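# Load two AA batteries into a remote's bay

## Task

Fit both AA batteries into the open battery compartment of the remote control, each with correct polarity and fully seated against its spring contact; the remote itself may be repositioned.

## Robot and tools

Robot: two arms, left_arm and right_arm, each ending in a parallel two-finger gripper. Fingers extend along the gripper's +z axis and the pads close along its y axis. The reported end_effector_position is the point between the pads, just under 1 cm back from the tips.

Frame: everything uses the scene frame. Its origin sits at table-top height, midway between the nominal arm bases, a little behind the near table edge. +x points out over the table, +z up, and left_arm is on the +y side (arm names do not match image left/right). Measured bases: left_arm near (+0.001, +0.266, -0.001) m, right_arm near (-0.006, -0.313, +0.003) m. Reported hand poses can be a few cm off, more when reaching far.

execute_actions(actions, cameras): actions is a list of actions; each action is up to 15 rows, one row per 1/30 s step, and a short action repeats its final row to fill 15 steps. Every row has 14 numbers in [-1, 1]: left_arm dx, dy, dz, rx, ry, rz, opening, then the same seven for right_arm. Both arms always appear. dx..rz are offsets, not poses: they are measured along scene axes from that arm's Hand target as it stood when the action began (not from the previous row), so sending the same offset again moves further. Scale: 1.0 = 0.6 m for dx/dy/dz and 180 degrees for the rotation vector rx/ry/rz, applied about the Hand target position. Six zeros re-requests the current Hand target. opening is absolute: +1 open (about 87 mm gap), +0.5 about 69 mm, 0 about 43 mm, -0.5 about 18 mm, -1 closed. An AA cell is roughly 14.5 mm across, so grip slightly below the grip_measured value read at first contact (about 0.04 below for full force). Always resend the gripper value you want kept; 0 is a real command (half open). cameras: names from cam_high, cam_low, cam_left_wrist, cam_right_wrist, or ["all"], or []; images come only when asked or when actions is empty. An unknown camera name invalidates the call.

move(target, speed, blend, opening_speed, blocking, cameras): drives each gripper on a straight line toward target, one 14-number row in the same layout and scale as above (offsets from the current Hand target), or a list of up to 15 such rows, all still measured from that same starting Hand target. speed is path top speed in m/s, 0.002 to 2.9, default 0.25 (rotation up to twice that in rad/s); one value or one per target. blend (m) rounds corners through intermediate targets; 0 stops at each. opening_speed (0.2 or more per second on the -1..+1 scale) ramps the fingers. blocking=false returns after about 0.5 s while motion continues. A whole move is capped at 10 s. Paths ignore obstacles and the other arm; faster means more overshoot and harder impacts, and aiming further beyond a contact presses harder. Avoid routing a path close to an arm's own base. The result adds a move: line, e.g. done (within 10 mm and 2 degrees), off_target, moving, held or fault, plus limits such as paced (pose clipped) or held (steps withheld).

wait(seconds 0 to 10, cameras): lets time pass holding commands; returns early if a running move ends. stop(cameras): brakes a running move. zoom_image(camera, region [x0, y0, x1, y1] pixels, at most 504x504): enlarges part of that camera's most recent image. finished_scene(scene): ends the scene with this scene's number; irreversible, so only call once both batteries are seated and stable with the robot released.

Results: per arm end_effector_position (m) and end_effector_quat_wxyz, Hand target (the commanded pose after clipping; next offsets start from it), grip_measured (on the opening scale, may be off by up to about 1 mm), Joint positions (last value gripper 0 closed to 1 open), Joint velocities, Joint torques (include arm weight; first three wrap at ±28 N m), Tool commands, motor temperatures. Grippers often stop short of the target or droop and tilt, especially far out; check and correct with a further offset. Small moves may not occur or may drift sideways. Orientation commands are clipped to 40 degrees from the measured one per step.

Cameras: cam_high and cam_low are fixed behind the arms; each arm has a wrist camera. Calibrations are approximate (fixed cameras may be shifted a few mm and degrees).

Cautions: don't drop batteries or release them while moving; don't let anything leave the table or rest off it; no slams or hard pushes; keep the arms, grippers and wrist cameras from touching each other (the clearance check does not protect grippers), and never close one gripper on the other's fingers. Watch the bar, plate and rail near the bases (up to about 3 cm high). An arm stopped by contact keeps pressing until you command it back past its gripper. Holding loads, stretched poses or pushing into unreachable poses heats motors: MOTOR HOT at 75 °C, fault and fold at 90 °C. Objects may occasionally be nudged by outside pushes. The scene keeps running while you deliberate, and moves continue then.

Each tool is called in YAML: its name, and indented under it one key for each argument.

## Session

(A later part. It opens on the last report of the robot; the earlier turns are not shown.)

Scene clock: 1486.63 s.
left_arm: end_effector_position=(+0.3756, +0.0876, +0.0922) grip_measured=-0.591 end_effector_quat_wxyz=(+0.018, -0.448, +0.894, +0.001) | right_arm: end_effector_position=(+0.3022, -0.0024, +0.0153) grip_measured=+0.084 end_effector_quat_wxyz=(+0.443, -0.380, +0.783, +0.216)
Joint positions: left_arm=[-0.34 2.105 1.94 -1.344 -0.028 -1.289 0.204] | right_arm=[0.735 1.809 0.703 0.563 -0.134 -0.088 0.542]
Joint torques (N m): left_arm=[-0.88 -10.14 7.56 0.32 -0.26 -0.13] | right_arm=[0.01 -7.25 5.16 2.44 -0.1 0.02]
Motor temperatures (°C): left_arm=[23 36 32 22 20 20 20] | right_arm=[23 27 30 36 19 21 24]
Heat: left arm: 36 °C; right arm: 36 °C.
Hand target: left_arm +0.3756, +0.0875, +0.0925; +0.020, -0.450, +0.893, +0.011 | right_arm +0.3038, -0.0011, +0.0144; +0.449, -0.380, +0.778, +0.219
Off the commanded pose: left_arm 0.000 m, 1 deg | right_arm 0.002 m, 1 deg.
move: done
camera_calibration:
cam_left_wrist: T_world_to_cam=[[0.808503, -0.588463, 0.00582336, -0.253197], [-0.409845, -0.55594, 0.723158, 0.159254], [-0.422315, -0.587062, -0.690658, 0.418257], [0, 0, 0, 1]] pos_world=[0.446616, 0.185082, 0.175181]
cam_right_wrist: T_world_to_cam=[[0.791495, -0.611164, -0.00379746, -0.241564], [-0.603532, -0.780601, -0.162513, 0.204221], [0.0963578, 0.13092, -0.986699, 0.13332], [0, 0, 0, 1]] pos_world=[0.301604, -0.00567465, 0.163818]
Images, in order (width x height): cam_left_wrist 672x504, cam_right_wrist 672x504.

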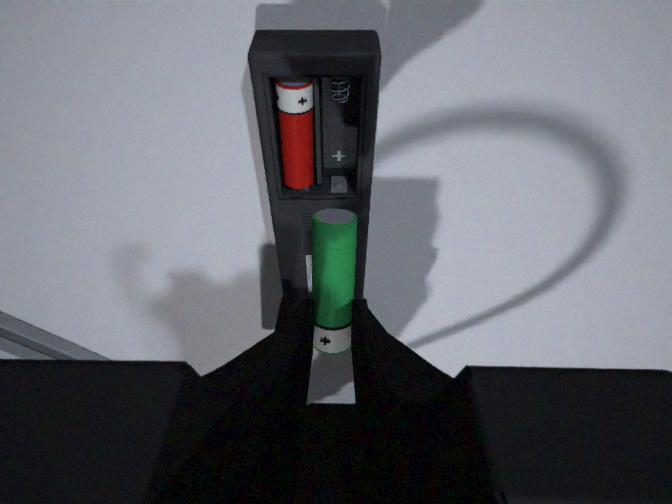

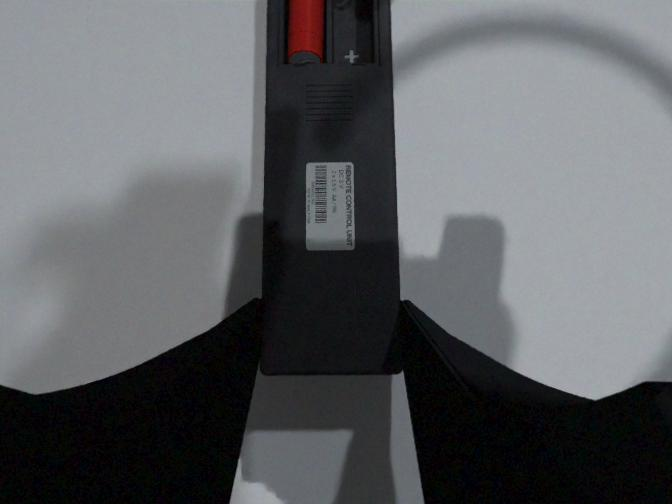

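move:
  target: [0.0037, -0.003, -0.075, 0, 0, 0, -0.68, 0, 0, 0, 0, 0, 0, 0.0]
  speed: 0.12
  cameras: ["cam_left_wrist", "cam_right_wrist"]

zoom_image:
  camera: "cam_left_wrist"
  region: [220, 50, 460, 400]

zoom_image:
  camera: "cam_right_wrist"
  region: [240, 0, 430, 130]

Scene clock: 1495.07 s.
left_arm: end_effector_position=(+0.3784, +0.0866, +0.0526) grip_measured=-0.591 end_effector_quat_wxyz=(+0.016, -0.450, +0.893, +0.004) | right_arm: end_effector_position=(+0.3022, -0.0024, +0.0153) grip_measured=+0.084 end_effector_quat_wxyz=(+0.443, -0.380, +0.783, +0.216)
Joint positions: left_arm=[-0.34 2.133 1.827 -1.211 -0.029 -1.292 0.204] | right_arm=[0.735 1.809 0.703 0.563 -0.134 -0.088 0.542]
Joint torques (N m): left_arm=[-1.07 -11.07 4.71 0.65 -0.26 -0.14] | right_arm=[-0.01 -7.23 5.15 2.45 -0.1 0.03]
Heat: left arm: 39 °C; right arm: 36 °C.
Hand target: left_arm +0.3778, +0.0857, +0.0475; +0.020, -0.450, +0.893, +0.011 | right_arm +0.3038, -0.0011, +0.0144; +0.449, -0.380, +0.778, +0.219
Off the commanded pose: left_arm 0.005 m, 1 deg | right_arm 0.002 m, 1 deg.
move: done
camera_calibration:
cam_left_wrist: T_world_to_cam=[[0.810063, -0.586337, -0.00242437, -0.25619], [-0.402865, -0.559579, 0.724273, 0.18604], [-0.426025, -0.58573, -0.689509, 0.392816], [0, 0, 0, 1]] pos_world=[0.449828, 0.183974, 0.135486]
cam_right_wrist: T_world_to_cam=[[0.791495, -0.611164, -0.00379746, -0.241564], [-0.603532, -0.780601, -0.162513, 0.204221], [0.0963578, 0.13092, -0.986699, 0.13332], [0, 0, 0, 1]] pos_world=[0.301604, -0.00567465, 0.163818]
Images, in order (width x height): cam_left_wrist 672x504, cam_right_wrist 672x504.

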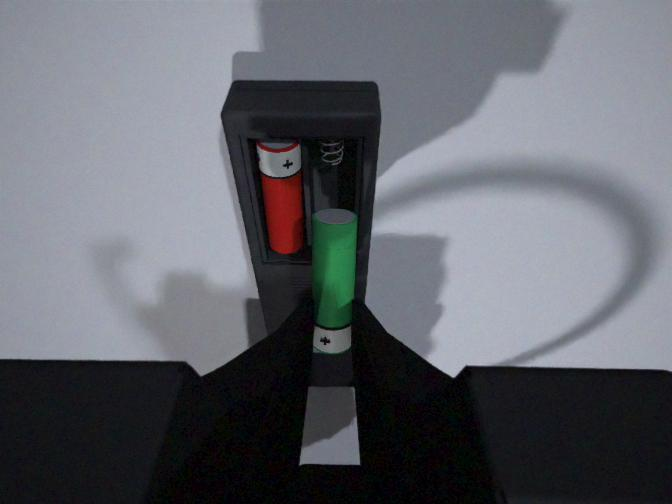

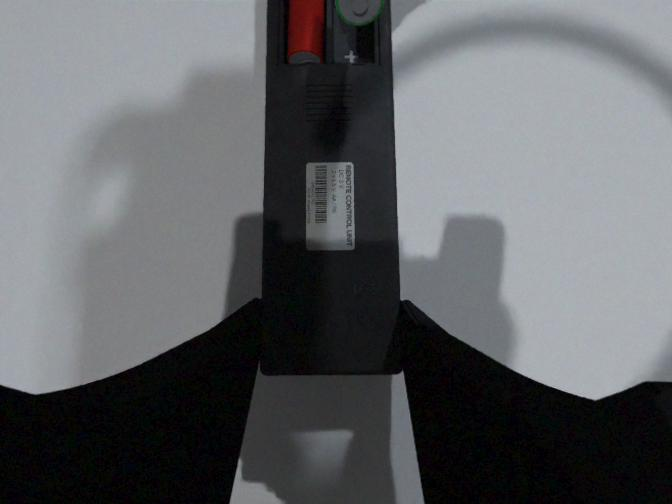

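Scaled by 1.440.

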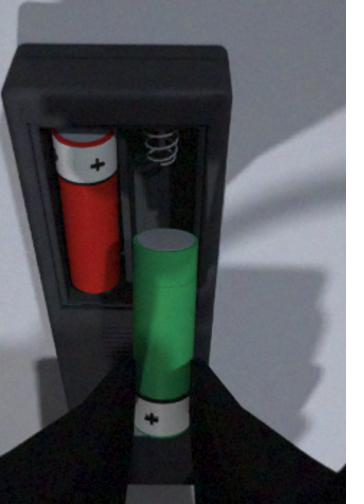

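Scaled by 2.653.

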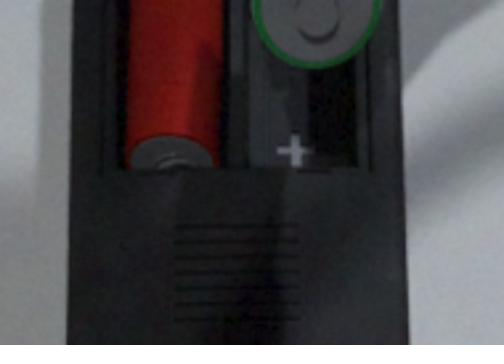

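execute_actions:
  actions: []
  cameras: ["cam_left_wrist","cam_right_wrist"]

Scene clock: 1520.80 s.
left_arm: end_effector_position=(+0.3785, +0.0866, +0.0526) grip_measured=-0.591 end_effector_quat_wxyz=(+0.016, -0.450, +0.893, +0.004) | right_arm: end_effector_position=(+0.3022, -0.0024, +0.0153) grip_measured=+0.084 end_effector_quat_wxyz=(+0.443, -0.380, +0.783, +0.216)
Joint positions: left_arm=[-0.34 2.133 1.827 -1.211 -0.029 -1.292 0.204] | right_arm=[0.735 1.809 0.703 0.563 -0.134 -0.088 0.542]
Joint velocities: within noise
Joint torques (N m): left_arm=[-1.09 -11.06 4.72 0.64 -0.25 -0.13] | right_arm=[-0.03 -7.28 5.15 2.44 -0.1 0.02]
Motor temperatures (°C): left_arm=[23 44 32 22 20 20 20] | right_arm=[22 27 30 36 19 21 24]
Heat: left arm: 44 °C; right arm: 36 °C.
Hand target: left_arm +0.3778, +0.0857, +0.0475; +0.020, -0.450, +0.893, +0.011 | right_arm +0.3038, -0.0011, +0.0144; +0.449, -0.380, +0.778, +0.219
Tool commands: left_gripper/opening=-0.68 right_gripper/opening=+0.0
Off the commanded pose: left_arm 0.005 m, 1 deg | right_arm 0.002 m, 1 deg.
camera_calibration:
cam_left_wrist: T_world_to_cam=[[0.810106, -0.58628, -0.00205751, -0.256269], [-0.403099, -0.559532, 0.724179, 0.186149], [-0.425723, -0.585832, -0.689609, 0.392712], [0, 0, 0, 1]] pos_world=[0.449828, 0.183974, 0.135485]
cam_right_wrist: T_world_to_cam=[[0.791495, -0.611164, -0.00379746, -0.241564], [-0.603532, -0.780601, -0.162513, 0.204221], [0.0963578, 0.13092, -0.986699, 0.13332], [0, 0, 0, 1]] pos_world=[0.301604, -0.00567465, 0.163818]
Images, in order (width x height): cam_left_wrist 672x504, cam_right_wrist 672x504.

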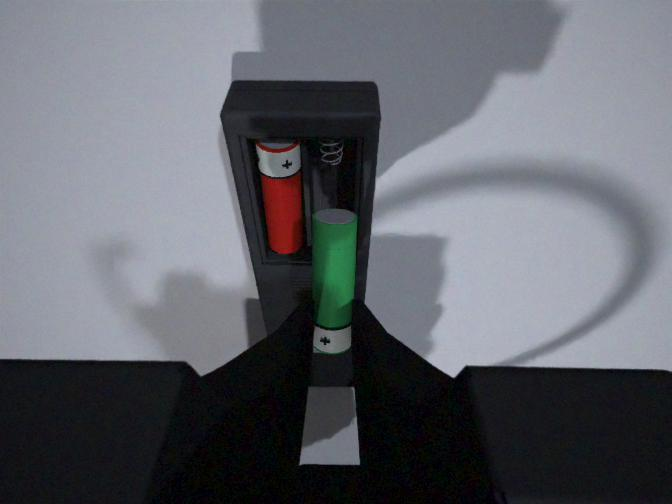

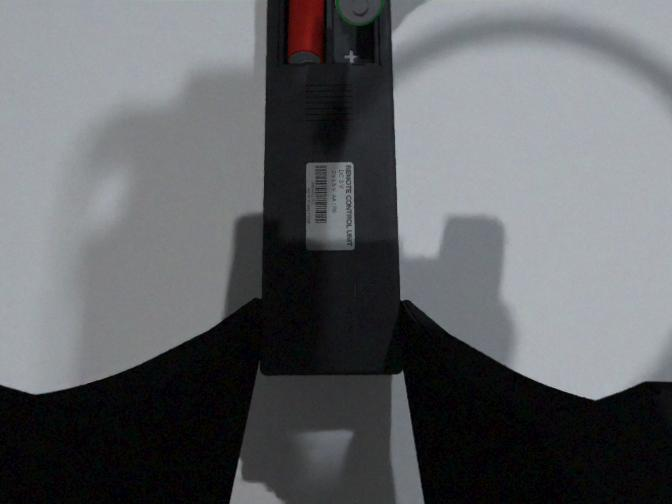

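move:
  target: [-0.003, 0.0, -0.0308, 0, 0, 0, -0.68, 0, 0, 0, 0, 0, 0, 0.0]
  speed: 0.06
  cameras: ["cam_left_wrist","cam_right_wrist"]

Scene clock: 1539.93 s.
left_arm: end_effector_position=(+0.3780, +0.0868, +0.0366) grip_measured=-0.591 end_effector_quat_wxyz=(+0.018, -0.450, +0.893, +0.001) | right_arm: end_effector_position=(+0.3022, -0.0024, +0.0153) grip_measured=+0.084 end_effector_quat_wxyz=(+0.443, -0.380, +0.783, +0.216)
Joint positions: left_arm=[-0.34 2.133 1.763 -1.14 -0.029 -1.293 0.204] | right_arm=[0.735 1.809 0.703 0.563 -0.134 -0.088 0.542]
Joint torques (N m): left_arm=[-1.22 -10.61 4.52 0.64 -0.26 -0.15] | right_arm=[-0.02 -7.24 5.16 2.44 -0.1 0.03]
Heat: left arm: 46 °C; right arm: 36 °C.
Hand target: left_arm +0.3760, +0.0857, +0.0291; +0.020, -0.450, +0.893, +0.011 | right_arm +0.3038, -0.0011, +0.0144; +0.449, -0.380, +0.778, +0.219
Off the commanded pose: left_arm 0.008 m, 1 deg | right_arm 0.002 m, 1 deg.
move: done
camera_calibration:
cam_left_wrist: T_world_to_cam=[[0.810965, -0.58508, 0.00420324, -0.256518], [-0.406678, -0.558492, 0.72298, 0.199], [-0.420654, -0.588021, -0.690856, 0.379786], [0, 0, 0, 1]] pos_world=[0.448714, 0.184379, 0.119582]
cam_right_wrist: T_world_to_cam=[[0.791495, -0.611164, -0.00379746, -0.241564], [-0.603532, -0.780601, -0.162513, 0.204221], [0.0963578, 0.13092, -0.986699, 0.13332], [0, 0, 0, 1]] pos_world=[0.301604, -0.00567465, 0.163818]
Images, in order (width x height): cam_left_wrist 672x504, cam_right_wrist 672x504.

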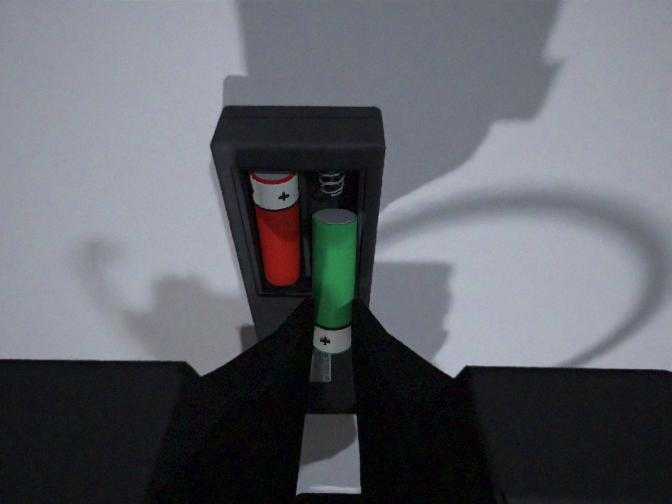

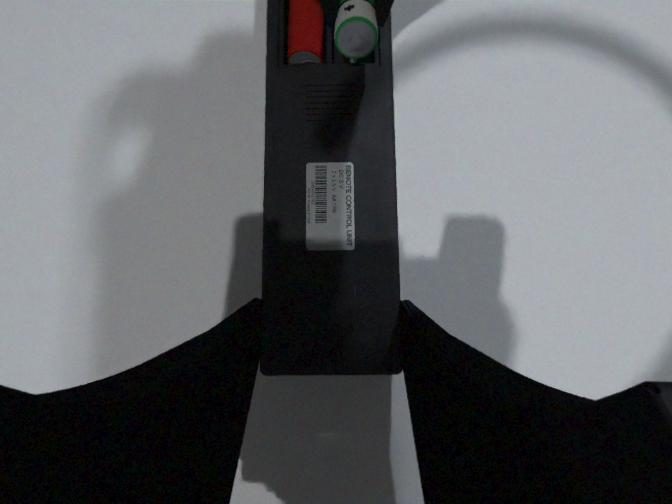

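move:
  target: [-0.001, 0.001, -0.0083, 0, 0, 0, -0.68, 0, 0, 0, 0, 0, 0, 0.0]
  speed: 0.05
  cameras: ["cam_left_wrist","cam_right_wrist"]

zoom_image:
  camera: "cam_right_wrist"
  region: [246, 0, 426, 120]

zoom_image:
  camera: "cam_left_wrist"
  region: [200, 100, 420, 380]

Scene clock: 1546.30 s.
left_arm: end_effector_position=(+0.3775, +0.0870, +0.0320) grip_measured=-0.591 end_effector_quat_wxyz=(+0.019, -0.450, +0.893, +0.001) | right_arm: end_effector_position=(+0.3022, -0.0024, +0.0153) grip_measured=+0.084 end_effector_quat_wxyz=(+0.443, -0.380, +0.783, +0.216)
Joint positions: left_arm=[-0.34 2.133 1.744 -1.121 -0.029 -1.293 0.204] | right_arm=[0.735 1.809 0.703 0.563 -0.134 -0.088 0.542]
Joint torques (N m): left_arm=[-1.13 -10.56 4.45 0.66 -0.26 -0.13] | right_arm=[-0.02 -7.23 5.16 2.44 -0.1 0.02]
Heat: left arm: 46 °C; right arm: 36 °C.
Hand target: left_arm +0.3754, +0.0863, +0.0240; +0.020, -0.450, +0.893, +0.011 | right_arm +0.3038, -0.0011, +0.0144; +0.449, -0.380, +0.778, +0.219
Off the commanded pose: left_arm 0.008 m, 1 deg | right_arm 0.002 m, 1 deg.
move: done
camera_calibration:
cam_left_wrist: T_world_to_cam=[[0.810984, -0.585044, 0.00536819, -0.255984], [-0.407464, -0.558193, 0.722768, 0.202499], [-0.419854, -0.588341, -0.69107, 0.376326], [0, 0, 0, 1]] pos_world=[0.448112, 0.18468, 0.115081]
cam_right_wrist: T_world_to_cam=[[0.791495, -0.611164, -0.00379746, -0.241564], [-0.603532, -0.780601, -0.162513, 0.204221], [0.0963578, 0.13092, -0.986699, 0.13332], [0, 0, 0, 1]] pos_world=[0.301604, -0.00567465, 0.163818]
Images, in order (width x height): cam_left_wrist 672x504, cam_right_wrist 672x504.

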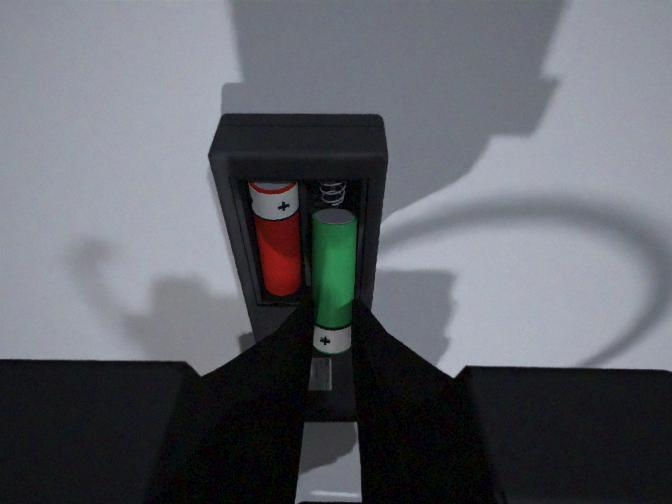

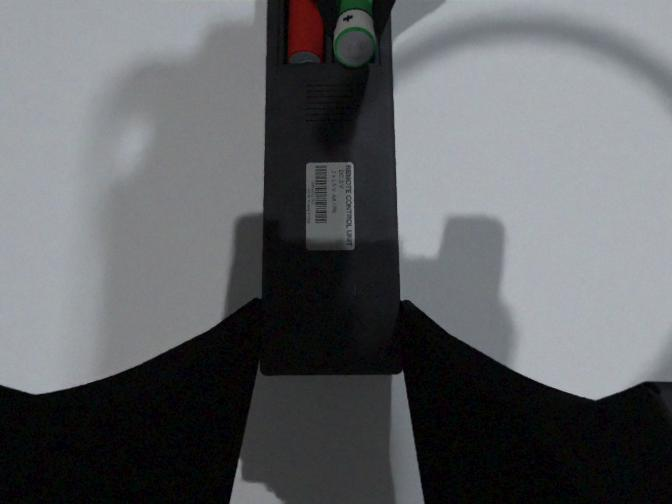

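Scaled by 2.800.

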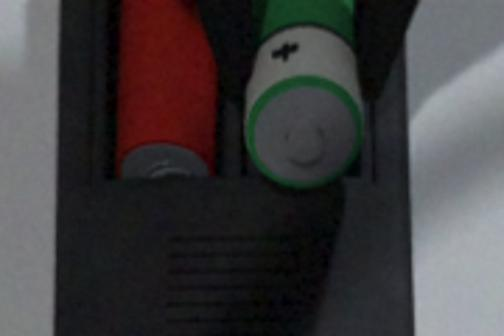

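Scaled by 1.800.

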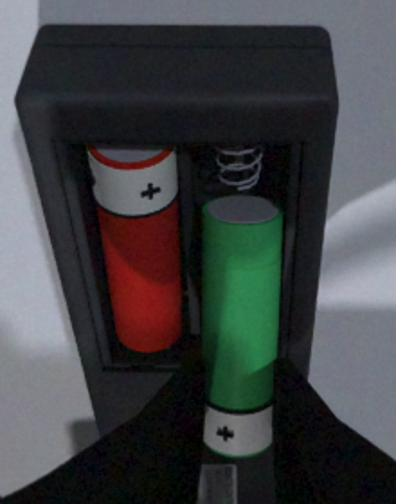

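move:
  target: [0.0143, 0.0185, 0.0, 0, 0, 0, -0.68, 0, 0, 0, 0, 0, 0, 0.0]
  speed: 0.05
  cameras: ["cam_left_wrist","cam_right_wrist"]

zoom_image:
  camera: "cam_right_wrist"
  region: [246, 0, 426, 120]

zoom_image:
  camera: "cam_left_wrist"
  region: [200, 100, 420, 380]

Scene clock: 1557.23 s.
left_arm: end_effector_position=(+0.3779, +0.0915, +0.0268) grip_measured=-0.591 end_effector_quat_wxyz=(+0.014, -0.449, +0.894, +0.006) | right_arm: end_effector_position=(+0.3022, -0.0024, +0.0153) grip_measured=+0.084 end_effector_quat_wxyz=(+0.443, -0.380, +0.783, +0.216)
Joint positions: left_arm=[-0.33 2.146 1.744 -1.12 -0.029 -1.279 0.204] | right_arm=[0.735 1.809 0.703 0.563 -0.134 -0.088 0.542]
Joint torques (N m): left_arm=[1.02 -10.32 6.68 0.54 -0.24 0.03] | right_arm=[-0.01 -7.21 5.16 2.44 -0.1 0.02]
Heat: left arm: 47 °C; right arm: 36 °C.
Hand target: left_arm +0.3839, +0.0973, +0.0239; +0.020, -0.450, +0.893, +0.011 | right_arm +0.3038, -0.0011, +0.0143; +0.449, -0.380, +0.778, +0.219
Off the commanded pose: left_arm 0.009 m, 1 deg | right_arm 0.002 m, 1 deg.
move: done
camera_calibration:
cam_left_wrist: T_world_to_cam=[[0.808912, -0.587878, -0.00775607, -0.252315], [-0.400469, -0.560602, 0.72481, 0.206485], [-0.430448, -0.583201, -0.688905, 0.379019], [0, 0, 0, 1]] pos_world=[0.44994, 0.18847, 0.109489]
cam_right_wrist: T_world_to_cam=[[0.791495, -0.611164, -0.00379746, -0.241564], [-0.603532, -0.780601, -0.162513, 0.204221], [0.0963578, 0.13092, -0.986699, 0.13332], [0, 0, 0, 1]] pos_world=[0.301604, -0.00567465, 0.163818]
Images, in order (width x height): cam_left_wrist 672x504, cam_right_wrist 672x504.

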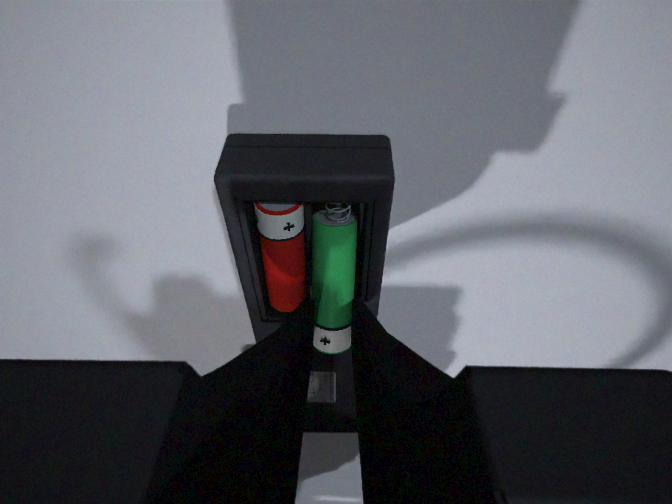

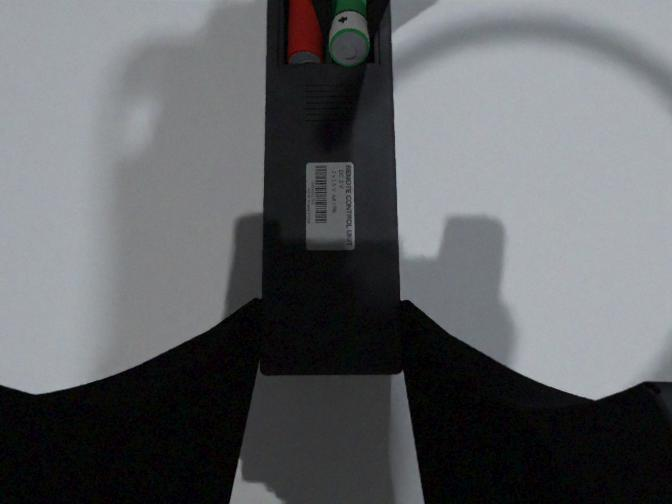

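Scaled by 2.800.

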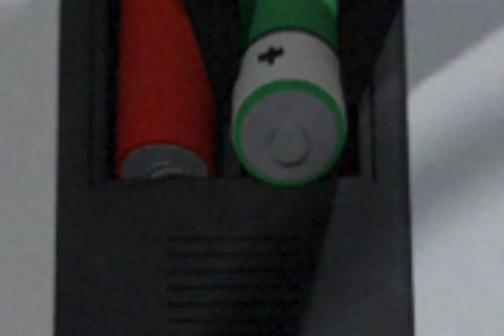

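Scaled by 1.800.

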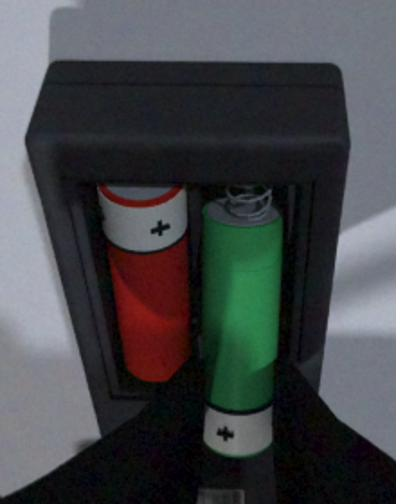

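move:
  target: [0.0125, 0.005, 0.0, 0, 0, 0, -0.68, 0, 0, 0, 0, 0, 0, 0.0]
  speed: 0.05
  cameras: ["cam_left_wrist","cam_right_wrist"]

zoom_image:
  camera: "cam_right_wrist"
  region: [246, 0, 426, 120]

zoom_image:
  camera: "cam_left_wrist"
  region: [200, 100, 420, 380]

Scene clock: 1566.17 s.
left_arm: end_effector_position=(+0.3802, +0.0920, +0.0268) grip_measured=-0.591 end_effector_quat_wxyz=(+0.008, -0.445, +0.895, +0.007) | right_arm: end_effector_position=(+0.3025, -0.0021, +0.0158) grip_measured=+0.084 end_effector_quat_wxyz=(+0.444, -0.380, +0.782, +0.216)
Joint positions: left_arm=[-0.324 2.166 1.775 -1.142 -0.021 -1.265 0.204] | right_arm=[0.735 1.809 0.703 0.565 -0.134 -0.088 0.542]
Joint torques (N m): left_arm=[1.73 -10.1 7.39 0.59 -0.32 0.03] | right_arm=[-0.01 -7.23 5.15 2.42 -0.1 0.03]
Heat: left arm: 45 °C; right arm: 36 °C.
Hand target: left_arm +0.3914, +0.1004, +0.0240; +0.020, -0.450, +0.893, +0.011 | right_arm +0.3038, -0.0011, +0.0143; +0.449, -0.380, +0.778, +0.219
Off the commanded pose: left_arm 0.014 m, 2 deg | right_arm 0.002 m, 1 deg.
move: off_target (left_arm)
camera_calibration:
cam_left_wrist: T_world_to_cam=[[0.803799, -0.594689, -0.0159002, -0.250977], [-0.396036, -0.554856, 0.731635, 0.205252], [-0.443918, -0.581791, -0.681511, 0.385096], [0, 0, 0, 1]] pos_world=[0.453973, 0.188677, 0.108287]
cam_right_wrist: T_world_to_cam=[[0.791485, -0.61118, -0.00331195, -0.241577], [-0.603223, -0.780286, -0.165154, 0.204715], [0.0983548, 0.132715, -0.986262, 0.133132], [0, 0, 0, 1]] pos_world=[0.301599, -0.00557898, 0.164313]
Images, in order (width x height): cam_left_wrist 672x504, cam_right_wrist 672x504.

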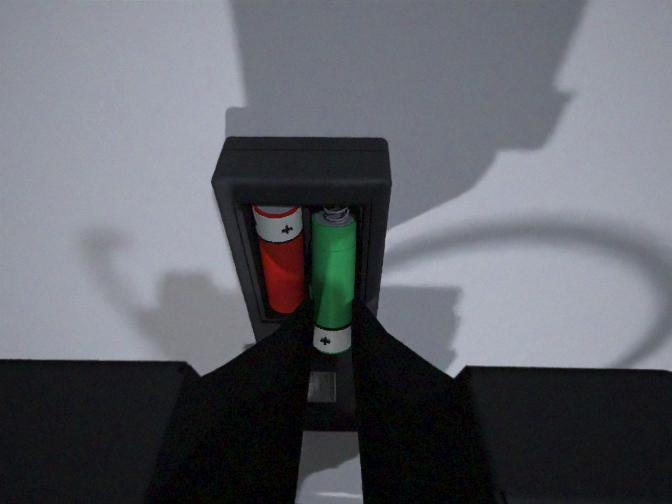

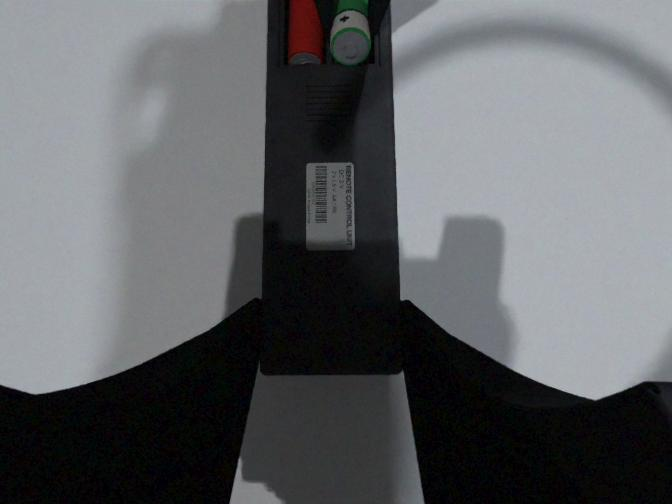

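Scaled by 2.800.

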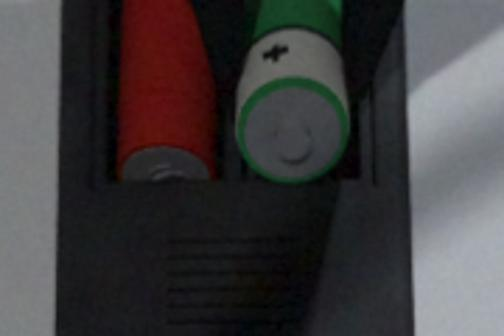

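Scaled by 1.800.

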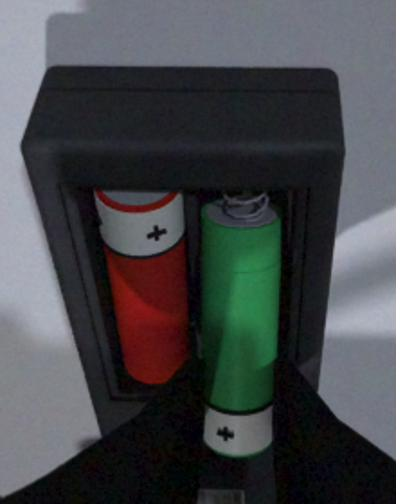

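move:
  target: [0.0135, 0.012, 0.0, 0, 0, 0, -0.68, 0, 0, 0, 0, 0, 0, 0.0]
  speed: 0.05
  cameras: ["cam_left_wrist","cam_right_wrist"]

zoom_image:
  camera: "cam_right_wrist"
  region: [246, 0, 426, 120]

zoom_image:
  camera: "cam_left_wrist"
  region: [200, 100, 420, 380]

Scene clock: 1572.67 s.
left_arm: end_effector_position=(+0.3823, +0.0942, +0.0280) grip_measured=-0.591 end_effector_quat_wxyz=(-0.005, -0.442, +0.897, +0.005) | right_arm: end_effector_position=(+0.3032, -0.0015, +0.0169) grip_measured=+0.084 end_effector_quat_wxyz=(+0.447, -0.379, +0.781, +0.217)
Joint positions: left_arm=[-0.309 2.187 1.811 -1.17 0 -1.244 0.204] | right_arm=[0.735 1.809 0.703 0.571 -0.134 -0.088 0.542]
Joint torques (N m): left_arm=[2.36 -10.25 7.57 0.7 -0.55 0.02] | right_arm=[0.01 -7.23 5.15 2.36 -0.1 0.03]
Heat: left arm: 45 °C; right arm: 36 °C.
Hand target: left_arm +0.3996, +0.1075, +0.0241; +0.020, -0.450, +0.893, +0.011 | right_arm +0.3038, -0.0011, +0.0143; +0.449, -0.380, +0.778, +0.219
Off the commanded pose: left_arm 0.022 m, 3 deg | right_arm 0.003 m, 0 deg.
move: off_target (left_arm)
camera_calibration:
cam_left_wrist: T_world_to_cam=[[0.799844, -0.599763, -0.0231107, -0.249206], [-0.384116, -0.541084, 0.74812, 0.200144], [-0.461199, -0.589501, -0.663161, 0.394873], [0, 0, 0, 1]] pos_world=[0.458319, 0.191609, 0.106374]
cam_right_wrist: T_world_to_cam=[[0.791476, -0.611195, -0.00238172, -0.241801], [-0.60255, -0.779616, -0.17068, 0.205657], [0.102462, 0.136524, -0.985324, 0.132826], [0, 0, 0, 1]] pos_world=[0.301689, -0.00558822, 0.165402]
Images, in order (width x height): cam_left_wrist 672x504, cam_right_wrist 672x504.

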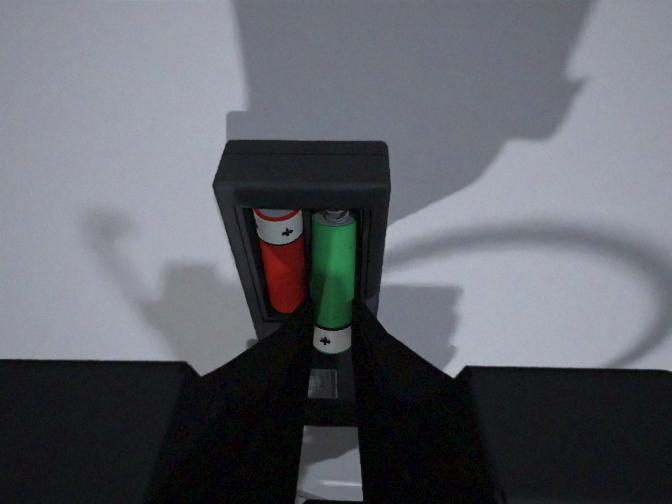

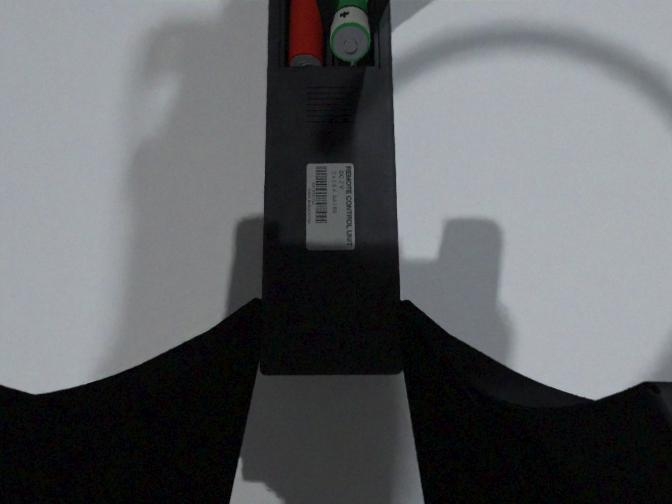

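Scaled by 2.800.

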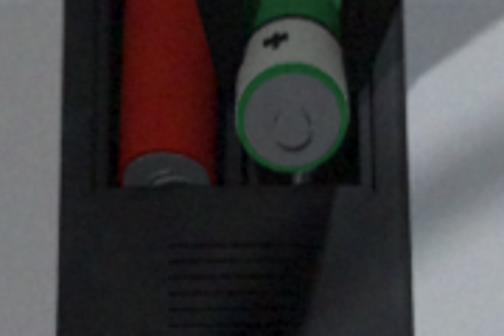

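Scaled by 1.800.

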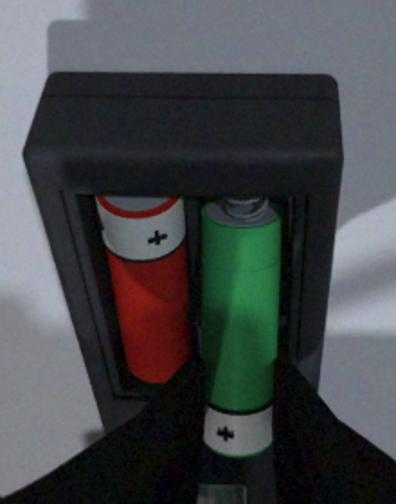

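move:
  target: [0.004, 0.006, -0.017, 0.0268, -0.0198, 0, -0.68, 0, 0, 0, 0, 0, 0, 0.0]
  speed: 0.05
  cameras: ["cam_left_wrist","cam_right_wrist"]

zoom_image:
  camera: "cam_right_wrist"
  region: [246, 0, 426, 120]

zoom_image:
  camera: "cam_left_wrist"
  region: [200, 100, 420, 380]

Scene clock: 1596.70 s.
left_arm: end_effector_position=(+0.3828, +0.0948, +0.0247) grip_measured=-0.591 end_effector_quat_wxyz=(+0.009, -0.440, +0.898, +0.016) | right_arm: end_effector_position=(+0.3039, -0.0008, +0.0163) grip_measured=+0.084 end_effector_quat_wxyz=(+0.448, -0.379, +0.780, +0.218)
Joint positions: left_arm=[-0.322 2.187 1.803 -1.159 -0.034 -1.252 0.204] | right_arm=[0.735 1.814 0.703 0.581 -0.134 -0.088 0.542]
Joint torques (N m): left_arm=[0.53 -11.85 3.49 1.25 -1.34 -0.17] | right_arm=[-0.02 -7.82 5.14 2.26 -0.1 0.03]
Heat: left arm: 46 °C; right arm: 35 °C.
Hand target: left_arm +0.4020, +0.1111, +0.0139; +0.066, -0.449, +0.890, +0.034 | right_arm +0.3039, -0.0011, +0.0144; +0.449, -0.380, +0.778, +0.219
Off the commanded pose: left_arm 0.027 m, 7 deg | right_arm 0.002 m, 0 deg.
move: off_target (left_arm)
camera_calibration:
cam_left_wrist: T_world_to_cam=[[0.797469, -0.602585, -0.0305866, -0.24794], [-0.397163, -0.562422, 0.725219, 0.210685], [-0.454209, -0.566192, -0.687838, 0.389016], [0, 0, 0, 1]] pos_world=[0.458096, 0.189347, 0.107203]
cam_right_wrist: T_world_to_cam=[[0.791468, -0.611208, -0.00174899, -0.241957], [-0.602077, -0.779146, -0.174457, 0.206441], [0.105267, 0.13913, -0.984663, 0.131216], [0, 0, 0, 1]] pos_world=[0.301982, -0.00529452, 0.164795]
Images, in order (width x height): cam_left_wrist 672x504, cam_right_wrist 672x504.

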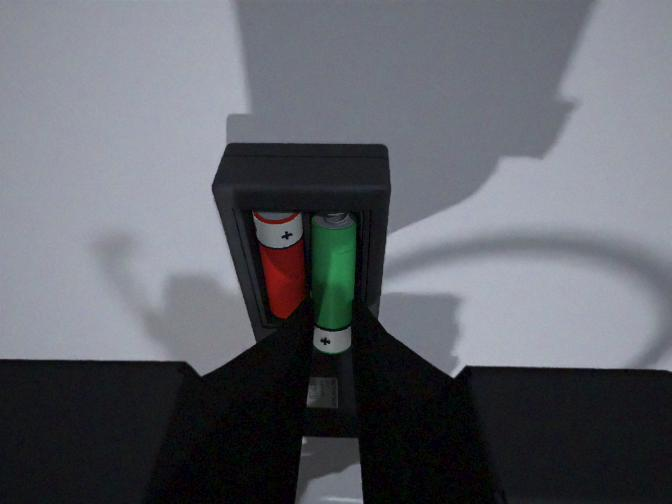

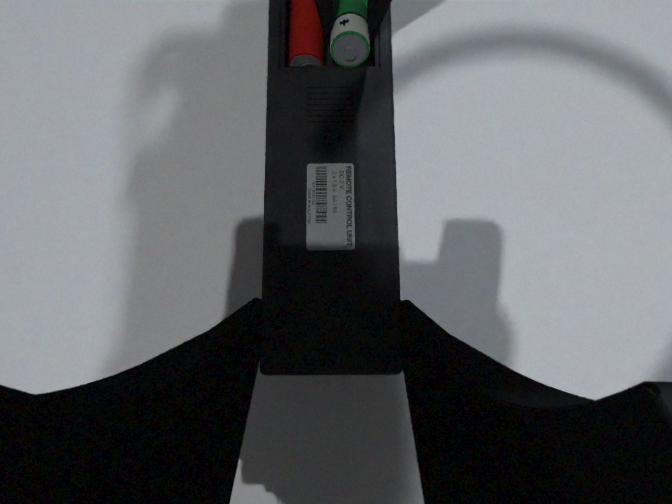

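Scaled by 2.800.

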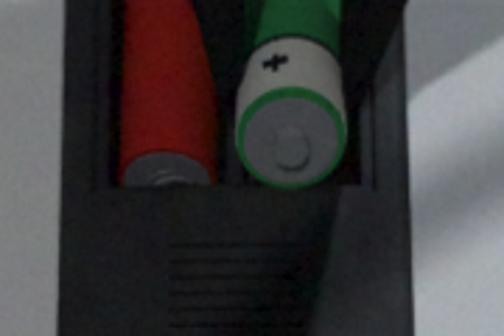

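Scaled by 1.800.

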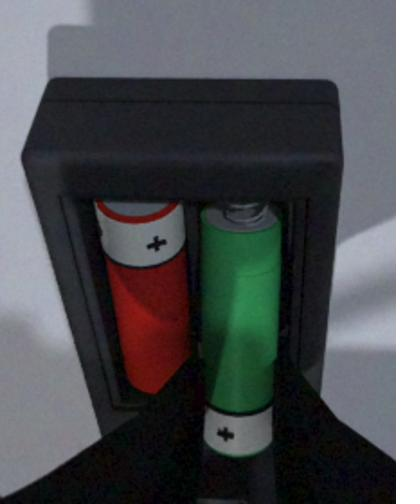

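zoom_image:
  camera: "cam_right_wrist"
  region: [320, 20, 390, 80]

Scaled by 7.200.

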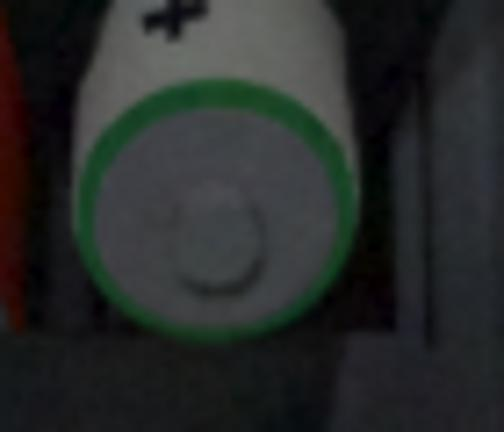

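move:
  target:
    - [0.0061, 0.0079, 0.0167, 0, 0, 0, -0.68, 0, 0, 0, 0, 0, 0, 0.0]
  speed: 0.05
  cameras: ["cam_left_wrist","cam_right_wrist"]

zoom_image:
  camera: "cam_right_wrist"
  region: [320, 20, 390, 80]

Scene clock: 1625.67 s.
left_arm: end_effector_position=(+0.3828, +0.0949, +0.0247) grip_measured=-0.591 end_effector_quat_wxyz=(+0.009, -0.440, +0.898, +0.016) | right_arm: end_effector_position=(+0.3039, -0.0008, +0.0163) grip_measured=+0.084 end_effector_quat_wxyz=(+0.448, -0.379, +0.780, +0.218)
Joint positions: left_arm=[-0.322 2.187 1.803 -1.159 -0.035 -1.253 0.204] | right_arm=[0.735 1.814 0.703 0.581 -0.134 -0.088 0.542]
Joint torques (N m): left_arm=[1.85 -12.3 6.27 0.92 -1.33 -0.06] | right_arm=[-0.01 -7.82 5.12 2.26 -0.1 0.03]
Heat: left arm: 48 °C; right arm: 33 °C.
Hand target: left_arm +0.4057, +0.1159, +0.0238; +0.066, -0.449, +0.890, +0.034 | right_arm +0.3039, -0.0011, +0.0144; +0.449, -0.380, +0.778, +0.219
Off the commanded pose: left_arm 0.031 m, 7 deg | right_arm 0.002 m, 0 deg.
move: off_target (left_arm)
camera_calibration:
cam_left_wrist: T_world_to_cam=[[0.797683, -0.602295, -0.030699, -0.248021], [-0.397079, -0.562843, 0.724938, 0.210812], [-0.453906, -0.566081, -0.688129, 0.388944], [0, 0, 0, 1]] pos_world=[0.458095, 0.189446, 0.107204]
cam_right_wrist: T_world_to_cam=[[0.791468, -0.611208, -0.00174899, -0.241957], [-0.602077, -0.779146, -0.174457, 0.206441], [0.105267, 0.13913, -0.984663, 0.131216], [0, 0, 0, 1]] pos_world=[0.301982, -0.00529452, 0.164795]
Images, in order (width x height): cam_left_wrist 672x504, cam_right_wrist 672x504.

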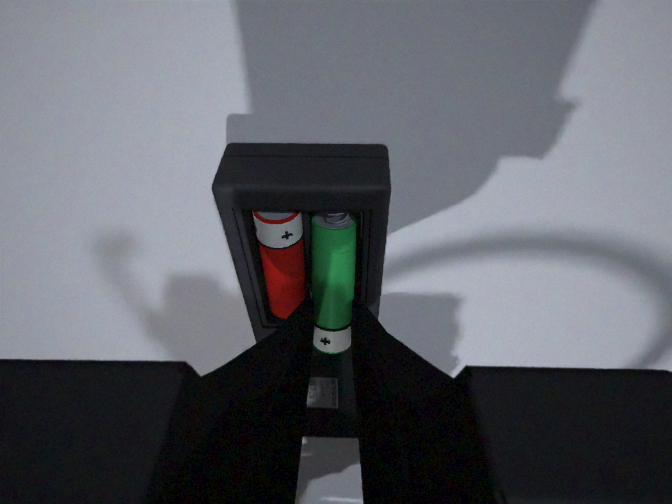

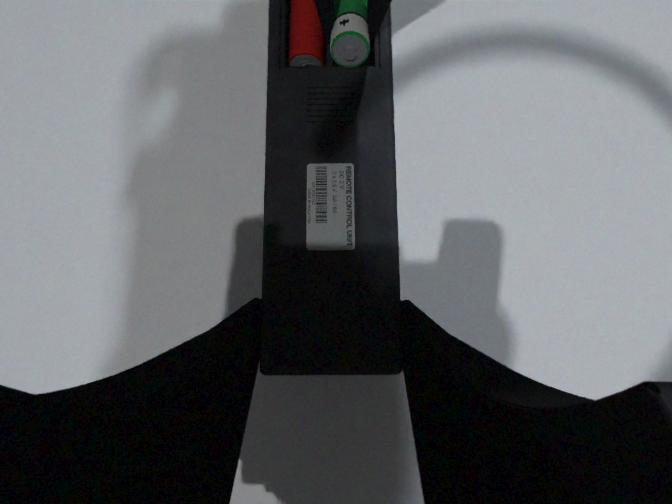

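Scaled by 7.200.

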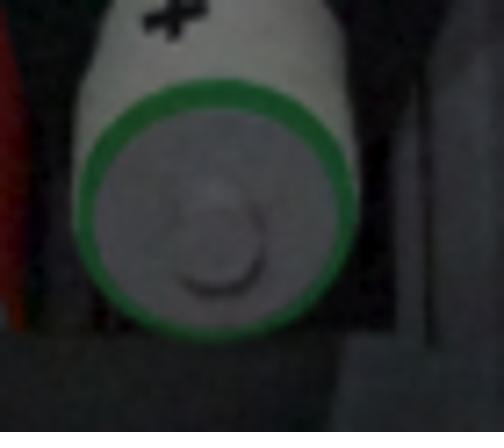

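move:
  target: [0.0061, 0.0079, 0.012, 0, 0, 0, -0.68, 0, 0, 0, 0, 0, 0, 0.0]
  speed: 0.03
  cameras: ["cam_left_wrist","cam_right_wrist"]

zoom_image:
  camera: "cam_right_wrist"
  region: [320, 20, 390, 80]

Scene clock: 1631.93 s.
left_arm: end_effector_position=(+0.3843, +0.0966, +0.0273) grip_measured=-0.591 end_effector_quat_wxyz=(+0.014, -0.438, +0.898, +0.019) | right_arm: end_effector_position=(+0.3047, -0.0001, +0.0177) grip_measured=+0.084 end_effector_quat_wxyz=(+0.451, -0.378, +0.778, +0.218)
Joint positions: left_arm=[-0.322 2.187 1.815 -1.169 -0.046 -1.249 0.204] | right_arm=[0.735 1.814 0.703 0.588 -0.134 -0.088 0.542]
Joint torques (N m): left_arm=[3.11 -12.29 7.66 0.76 -1.21 0.02] | right_arm=[-0.02 -7.83 5.15 2.2 -0.1 0.03]
Motor temperatures (°C): left_arm=[23 49 33 23 21 20 21] | right_arm=[22 28 30 33 19 21 25]
Heat: left arm: 49 °C; right arm: 33 °C.
Hand target: left_arm +0.4093, +0.1207, +0.0309; +0.066, -0.449, +0.890, +0.034 | right_arm +0.3039, -0.0011, +0.0144; +0.449, -0.380, +0.778, +0.219
Off the commanded pose: left_arm 0.035 m, 6 deg | right_arm 0.004 m, 0 deg.
move: off_target (left_arm)
camera_calibration:
cam_left_wrist: T_world_to_cam=[[0.79528, -0.605371, -0.0324967, -0.246911], [-0.403395, -0.568434, 0.717047, 0.213611], [-0.452551, -0.557144, -0.696267, 0.391237], [0, 0, 0, 1]] pos_world=[0.459588, 0.189926, 0.111213]
cam_right_wrist: T_world_to_cam=[[0.791438, -0.61125, -0.000532678, -0.242163], [-0.601221, -0.778295, -0.181078, 0.207634], [0.110269, 0.143632, -0.983469, 0.130776], [0, 0, 0, 1]] pos_world=[0.30207, -0.00520532, 0.166083]
Images, in order (width x height): cam_left_wrist 672x504, cam_right_wrist 672x504.

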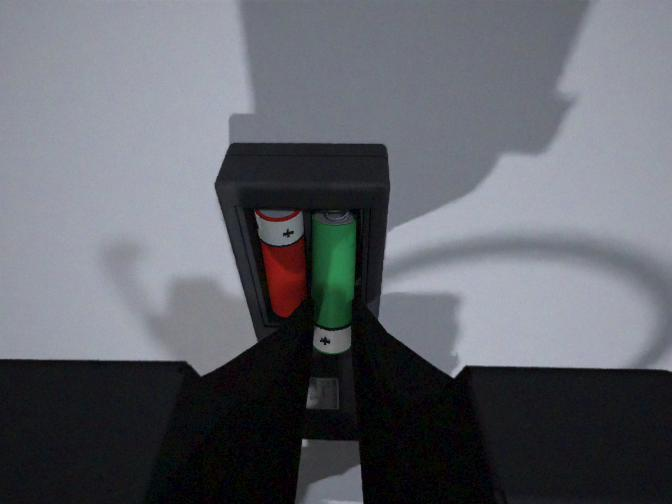

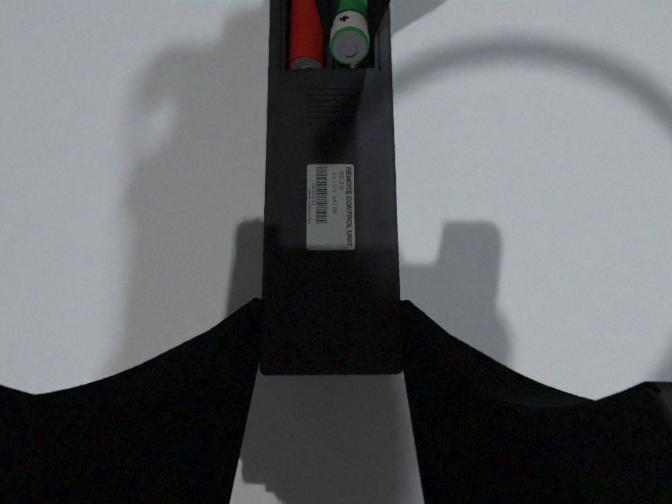

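Scaled by 7.200.

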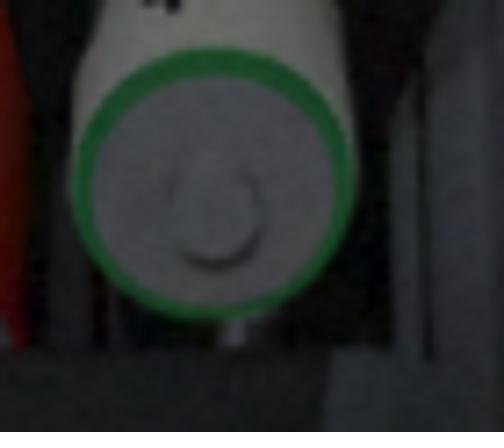

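move:
  target: [0.003, 0.004, 0.0, 0, 0, 0, -0.68, -0.0102, -0.0132, -0.003, 0, 0, 0, 0.0]
  speed: 0.03
  cameras: ["cam_left_wrist","cam_right_wrist"]

zoom_image:
  camera: "cam_right_wrist"
  region: [320, 20, 390, 80]

Scene clock: 1657.67 s.
left_arm: end_effector_position=(+0.3838, +0.0973, +0.0284) grip_measured=-0.591 end_effector_quat_wxyz=(+0.012, -0.436, +0.900, +0.020) | right_arm: end_effector_position=(+0.3037, -0.0026, +0.0167) grip_measured=+0.084 end_effector_quat_wxyz=(+0.458, -0.376, +0.775, +0.220)
Joint positions: left_arm=[-0.32 2.187 1.819 -1.176 -0.045 -1.242 0.204] | right_arm=[0.732 1.814 0.677 0.63 -0.134 -0.088 0.542]
Joint torques (N m): left_arm=[3.59 -12.01 7.79 0.81 -1.22 0.01] | right_arm=[-0.25 -9.8 3.55 1.94 -0.14 -0.01]
Heat: left arm: 50 °C; right arm: 34 °C.
Hand target: left_arm +0.4111, +0.1230, +0.0310; +0.066, -0.449, +0.890, +0.034 | right_arm +0.2978, -0.0089, +0.0127; +0.449, -0.380, +0.778, +0.219
Off the commanded pose: left_arm 0.038 m, 7 deg | right_arm 0.010 m, 1 deg.
move: off_target (left_arm)
camera_calibration:
cam_left_wrist: T_world_to_cam=[[0.792165, -0.609295, -0.0351242, -0.244334], [-0.404017, -0.566672, 0.71809, 0.213111], [-0.457433, -0.554655, -0.695063, 0.393818], [0, 0, 0, 1]] pos_world=[0.459799, 0.190326, 0.112113]
cam_right_wrist: T_world_to_cam=[[0.789705, -0.613483, 0.00212871, -0.242384], [-0.601141, -0.7745, -0.196924, 0.205166], [0.122458, 0.154232, -0.980416, 0.126613], [0, 0, 0, 1]] pos_world=[0.299241, -0.00932507, 0.165052]
Images, in order (width x height): cam_left_wrist 672x504, cam_right_wrist 672x504.

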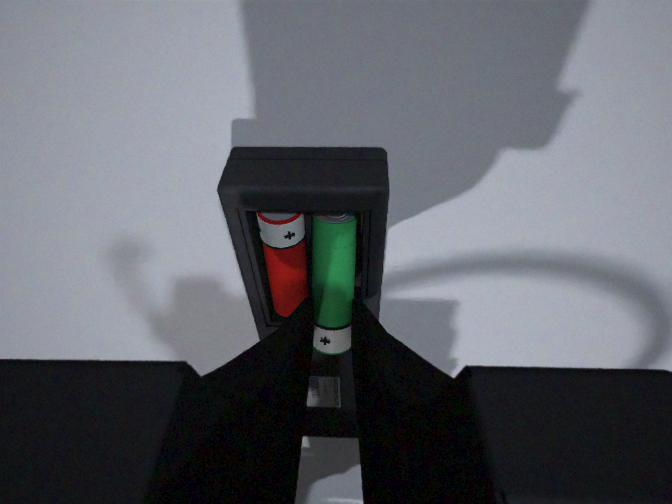

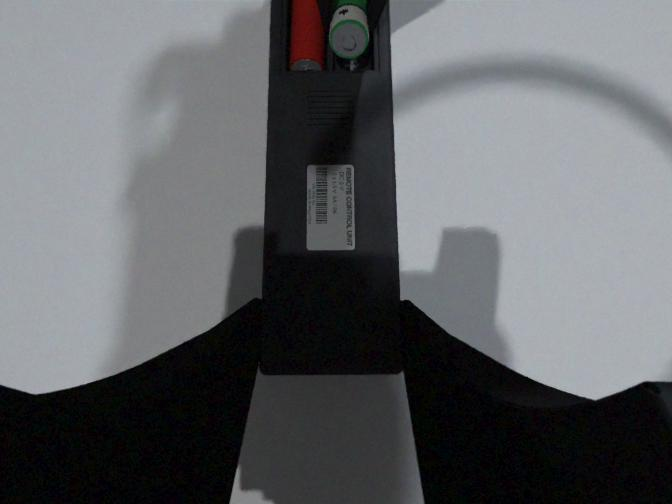

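Scaled by 7.200.

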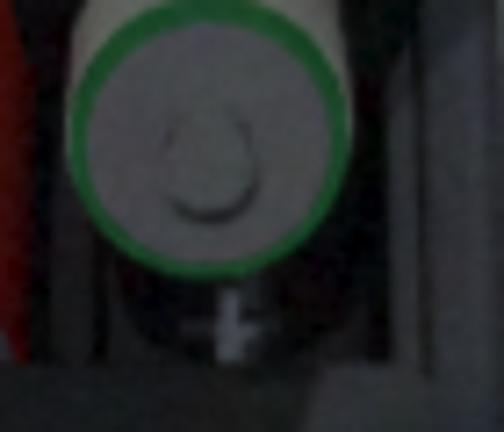

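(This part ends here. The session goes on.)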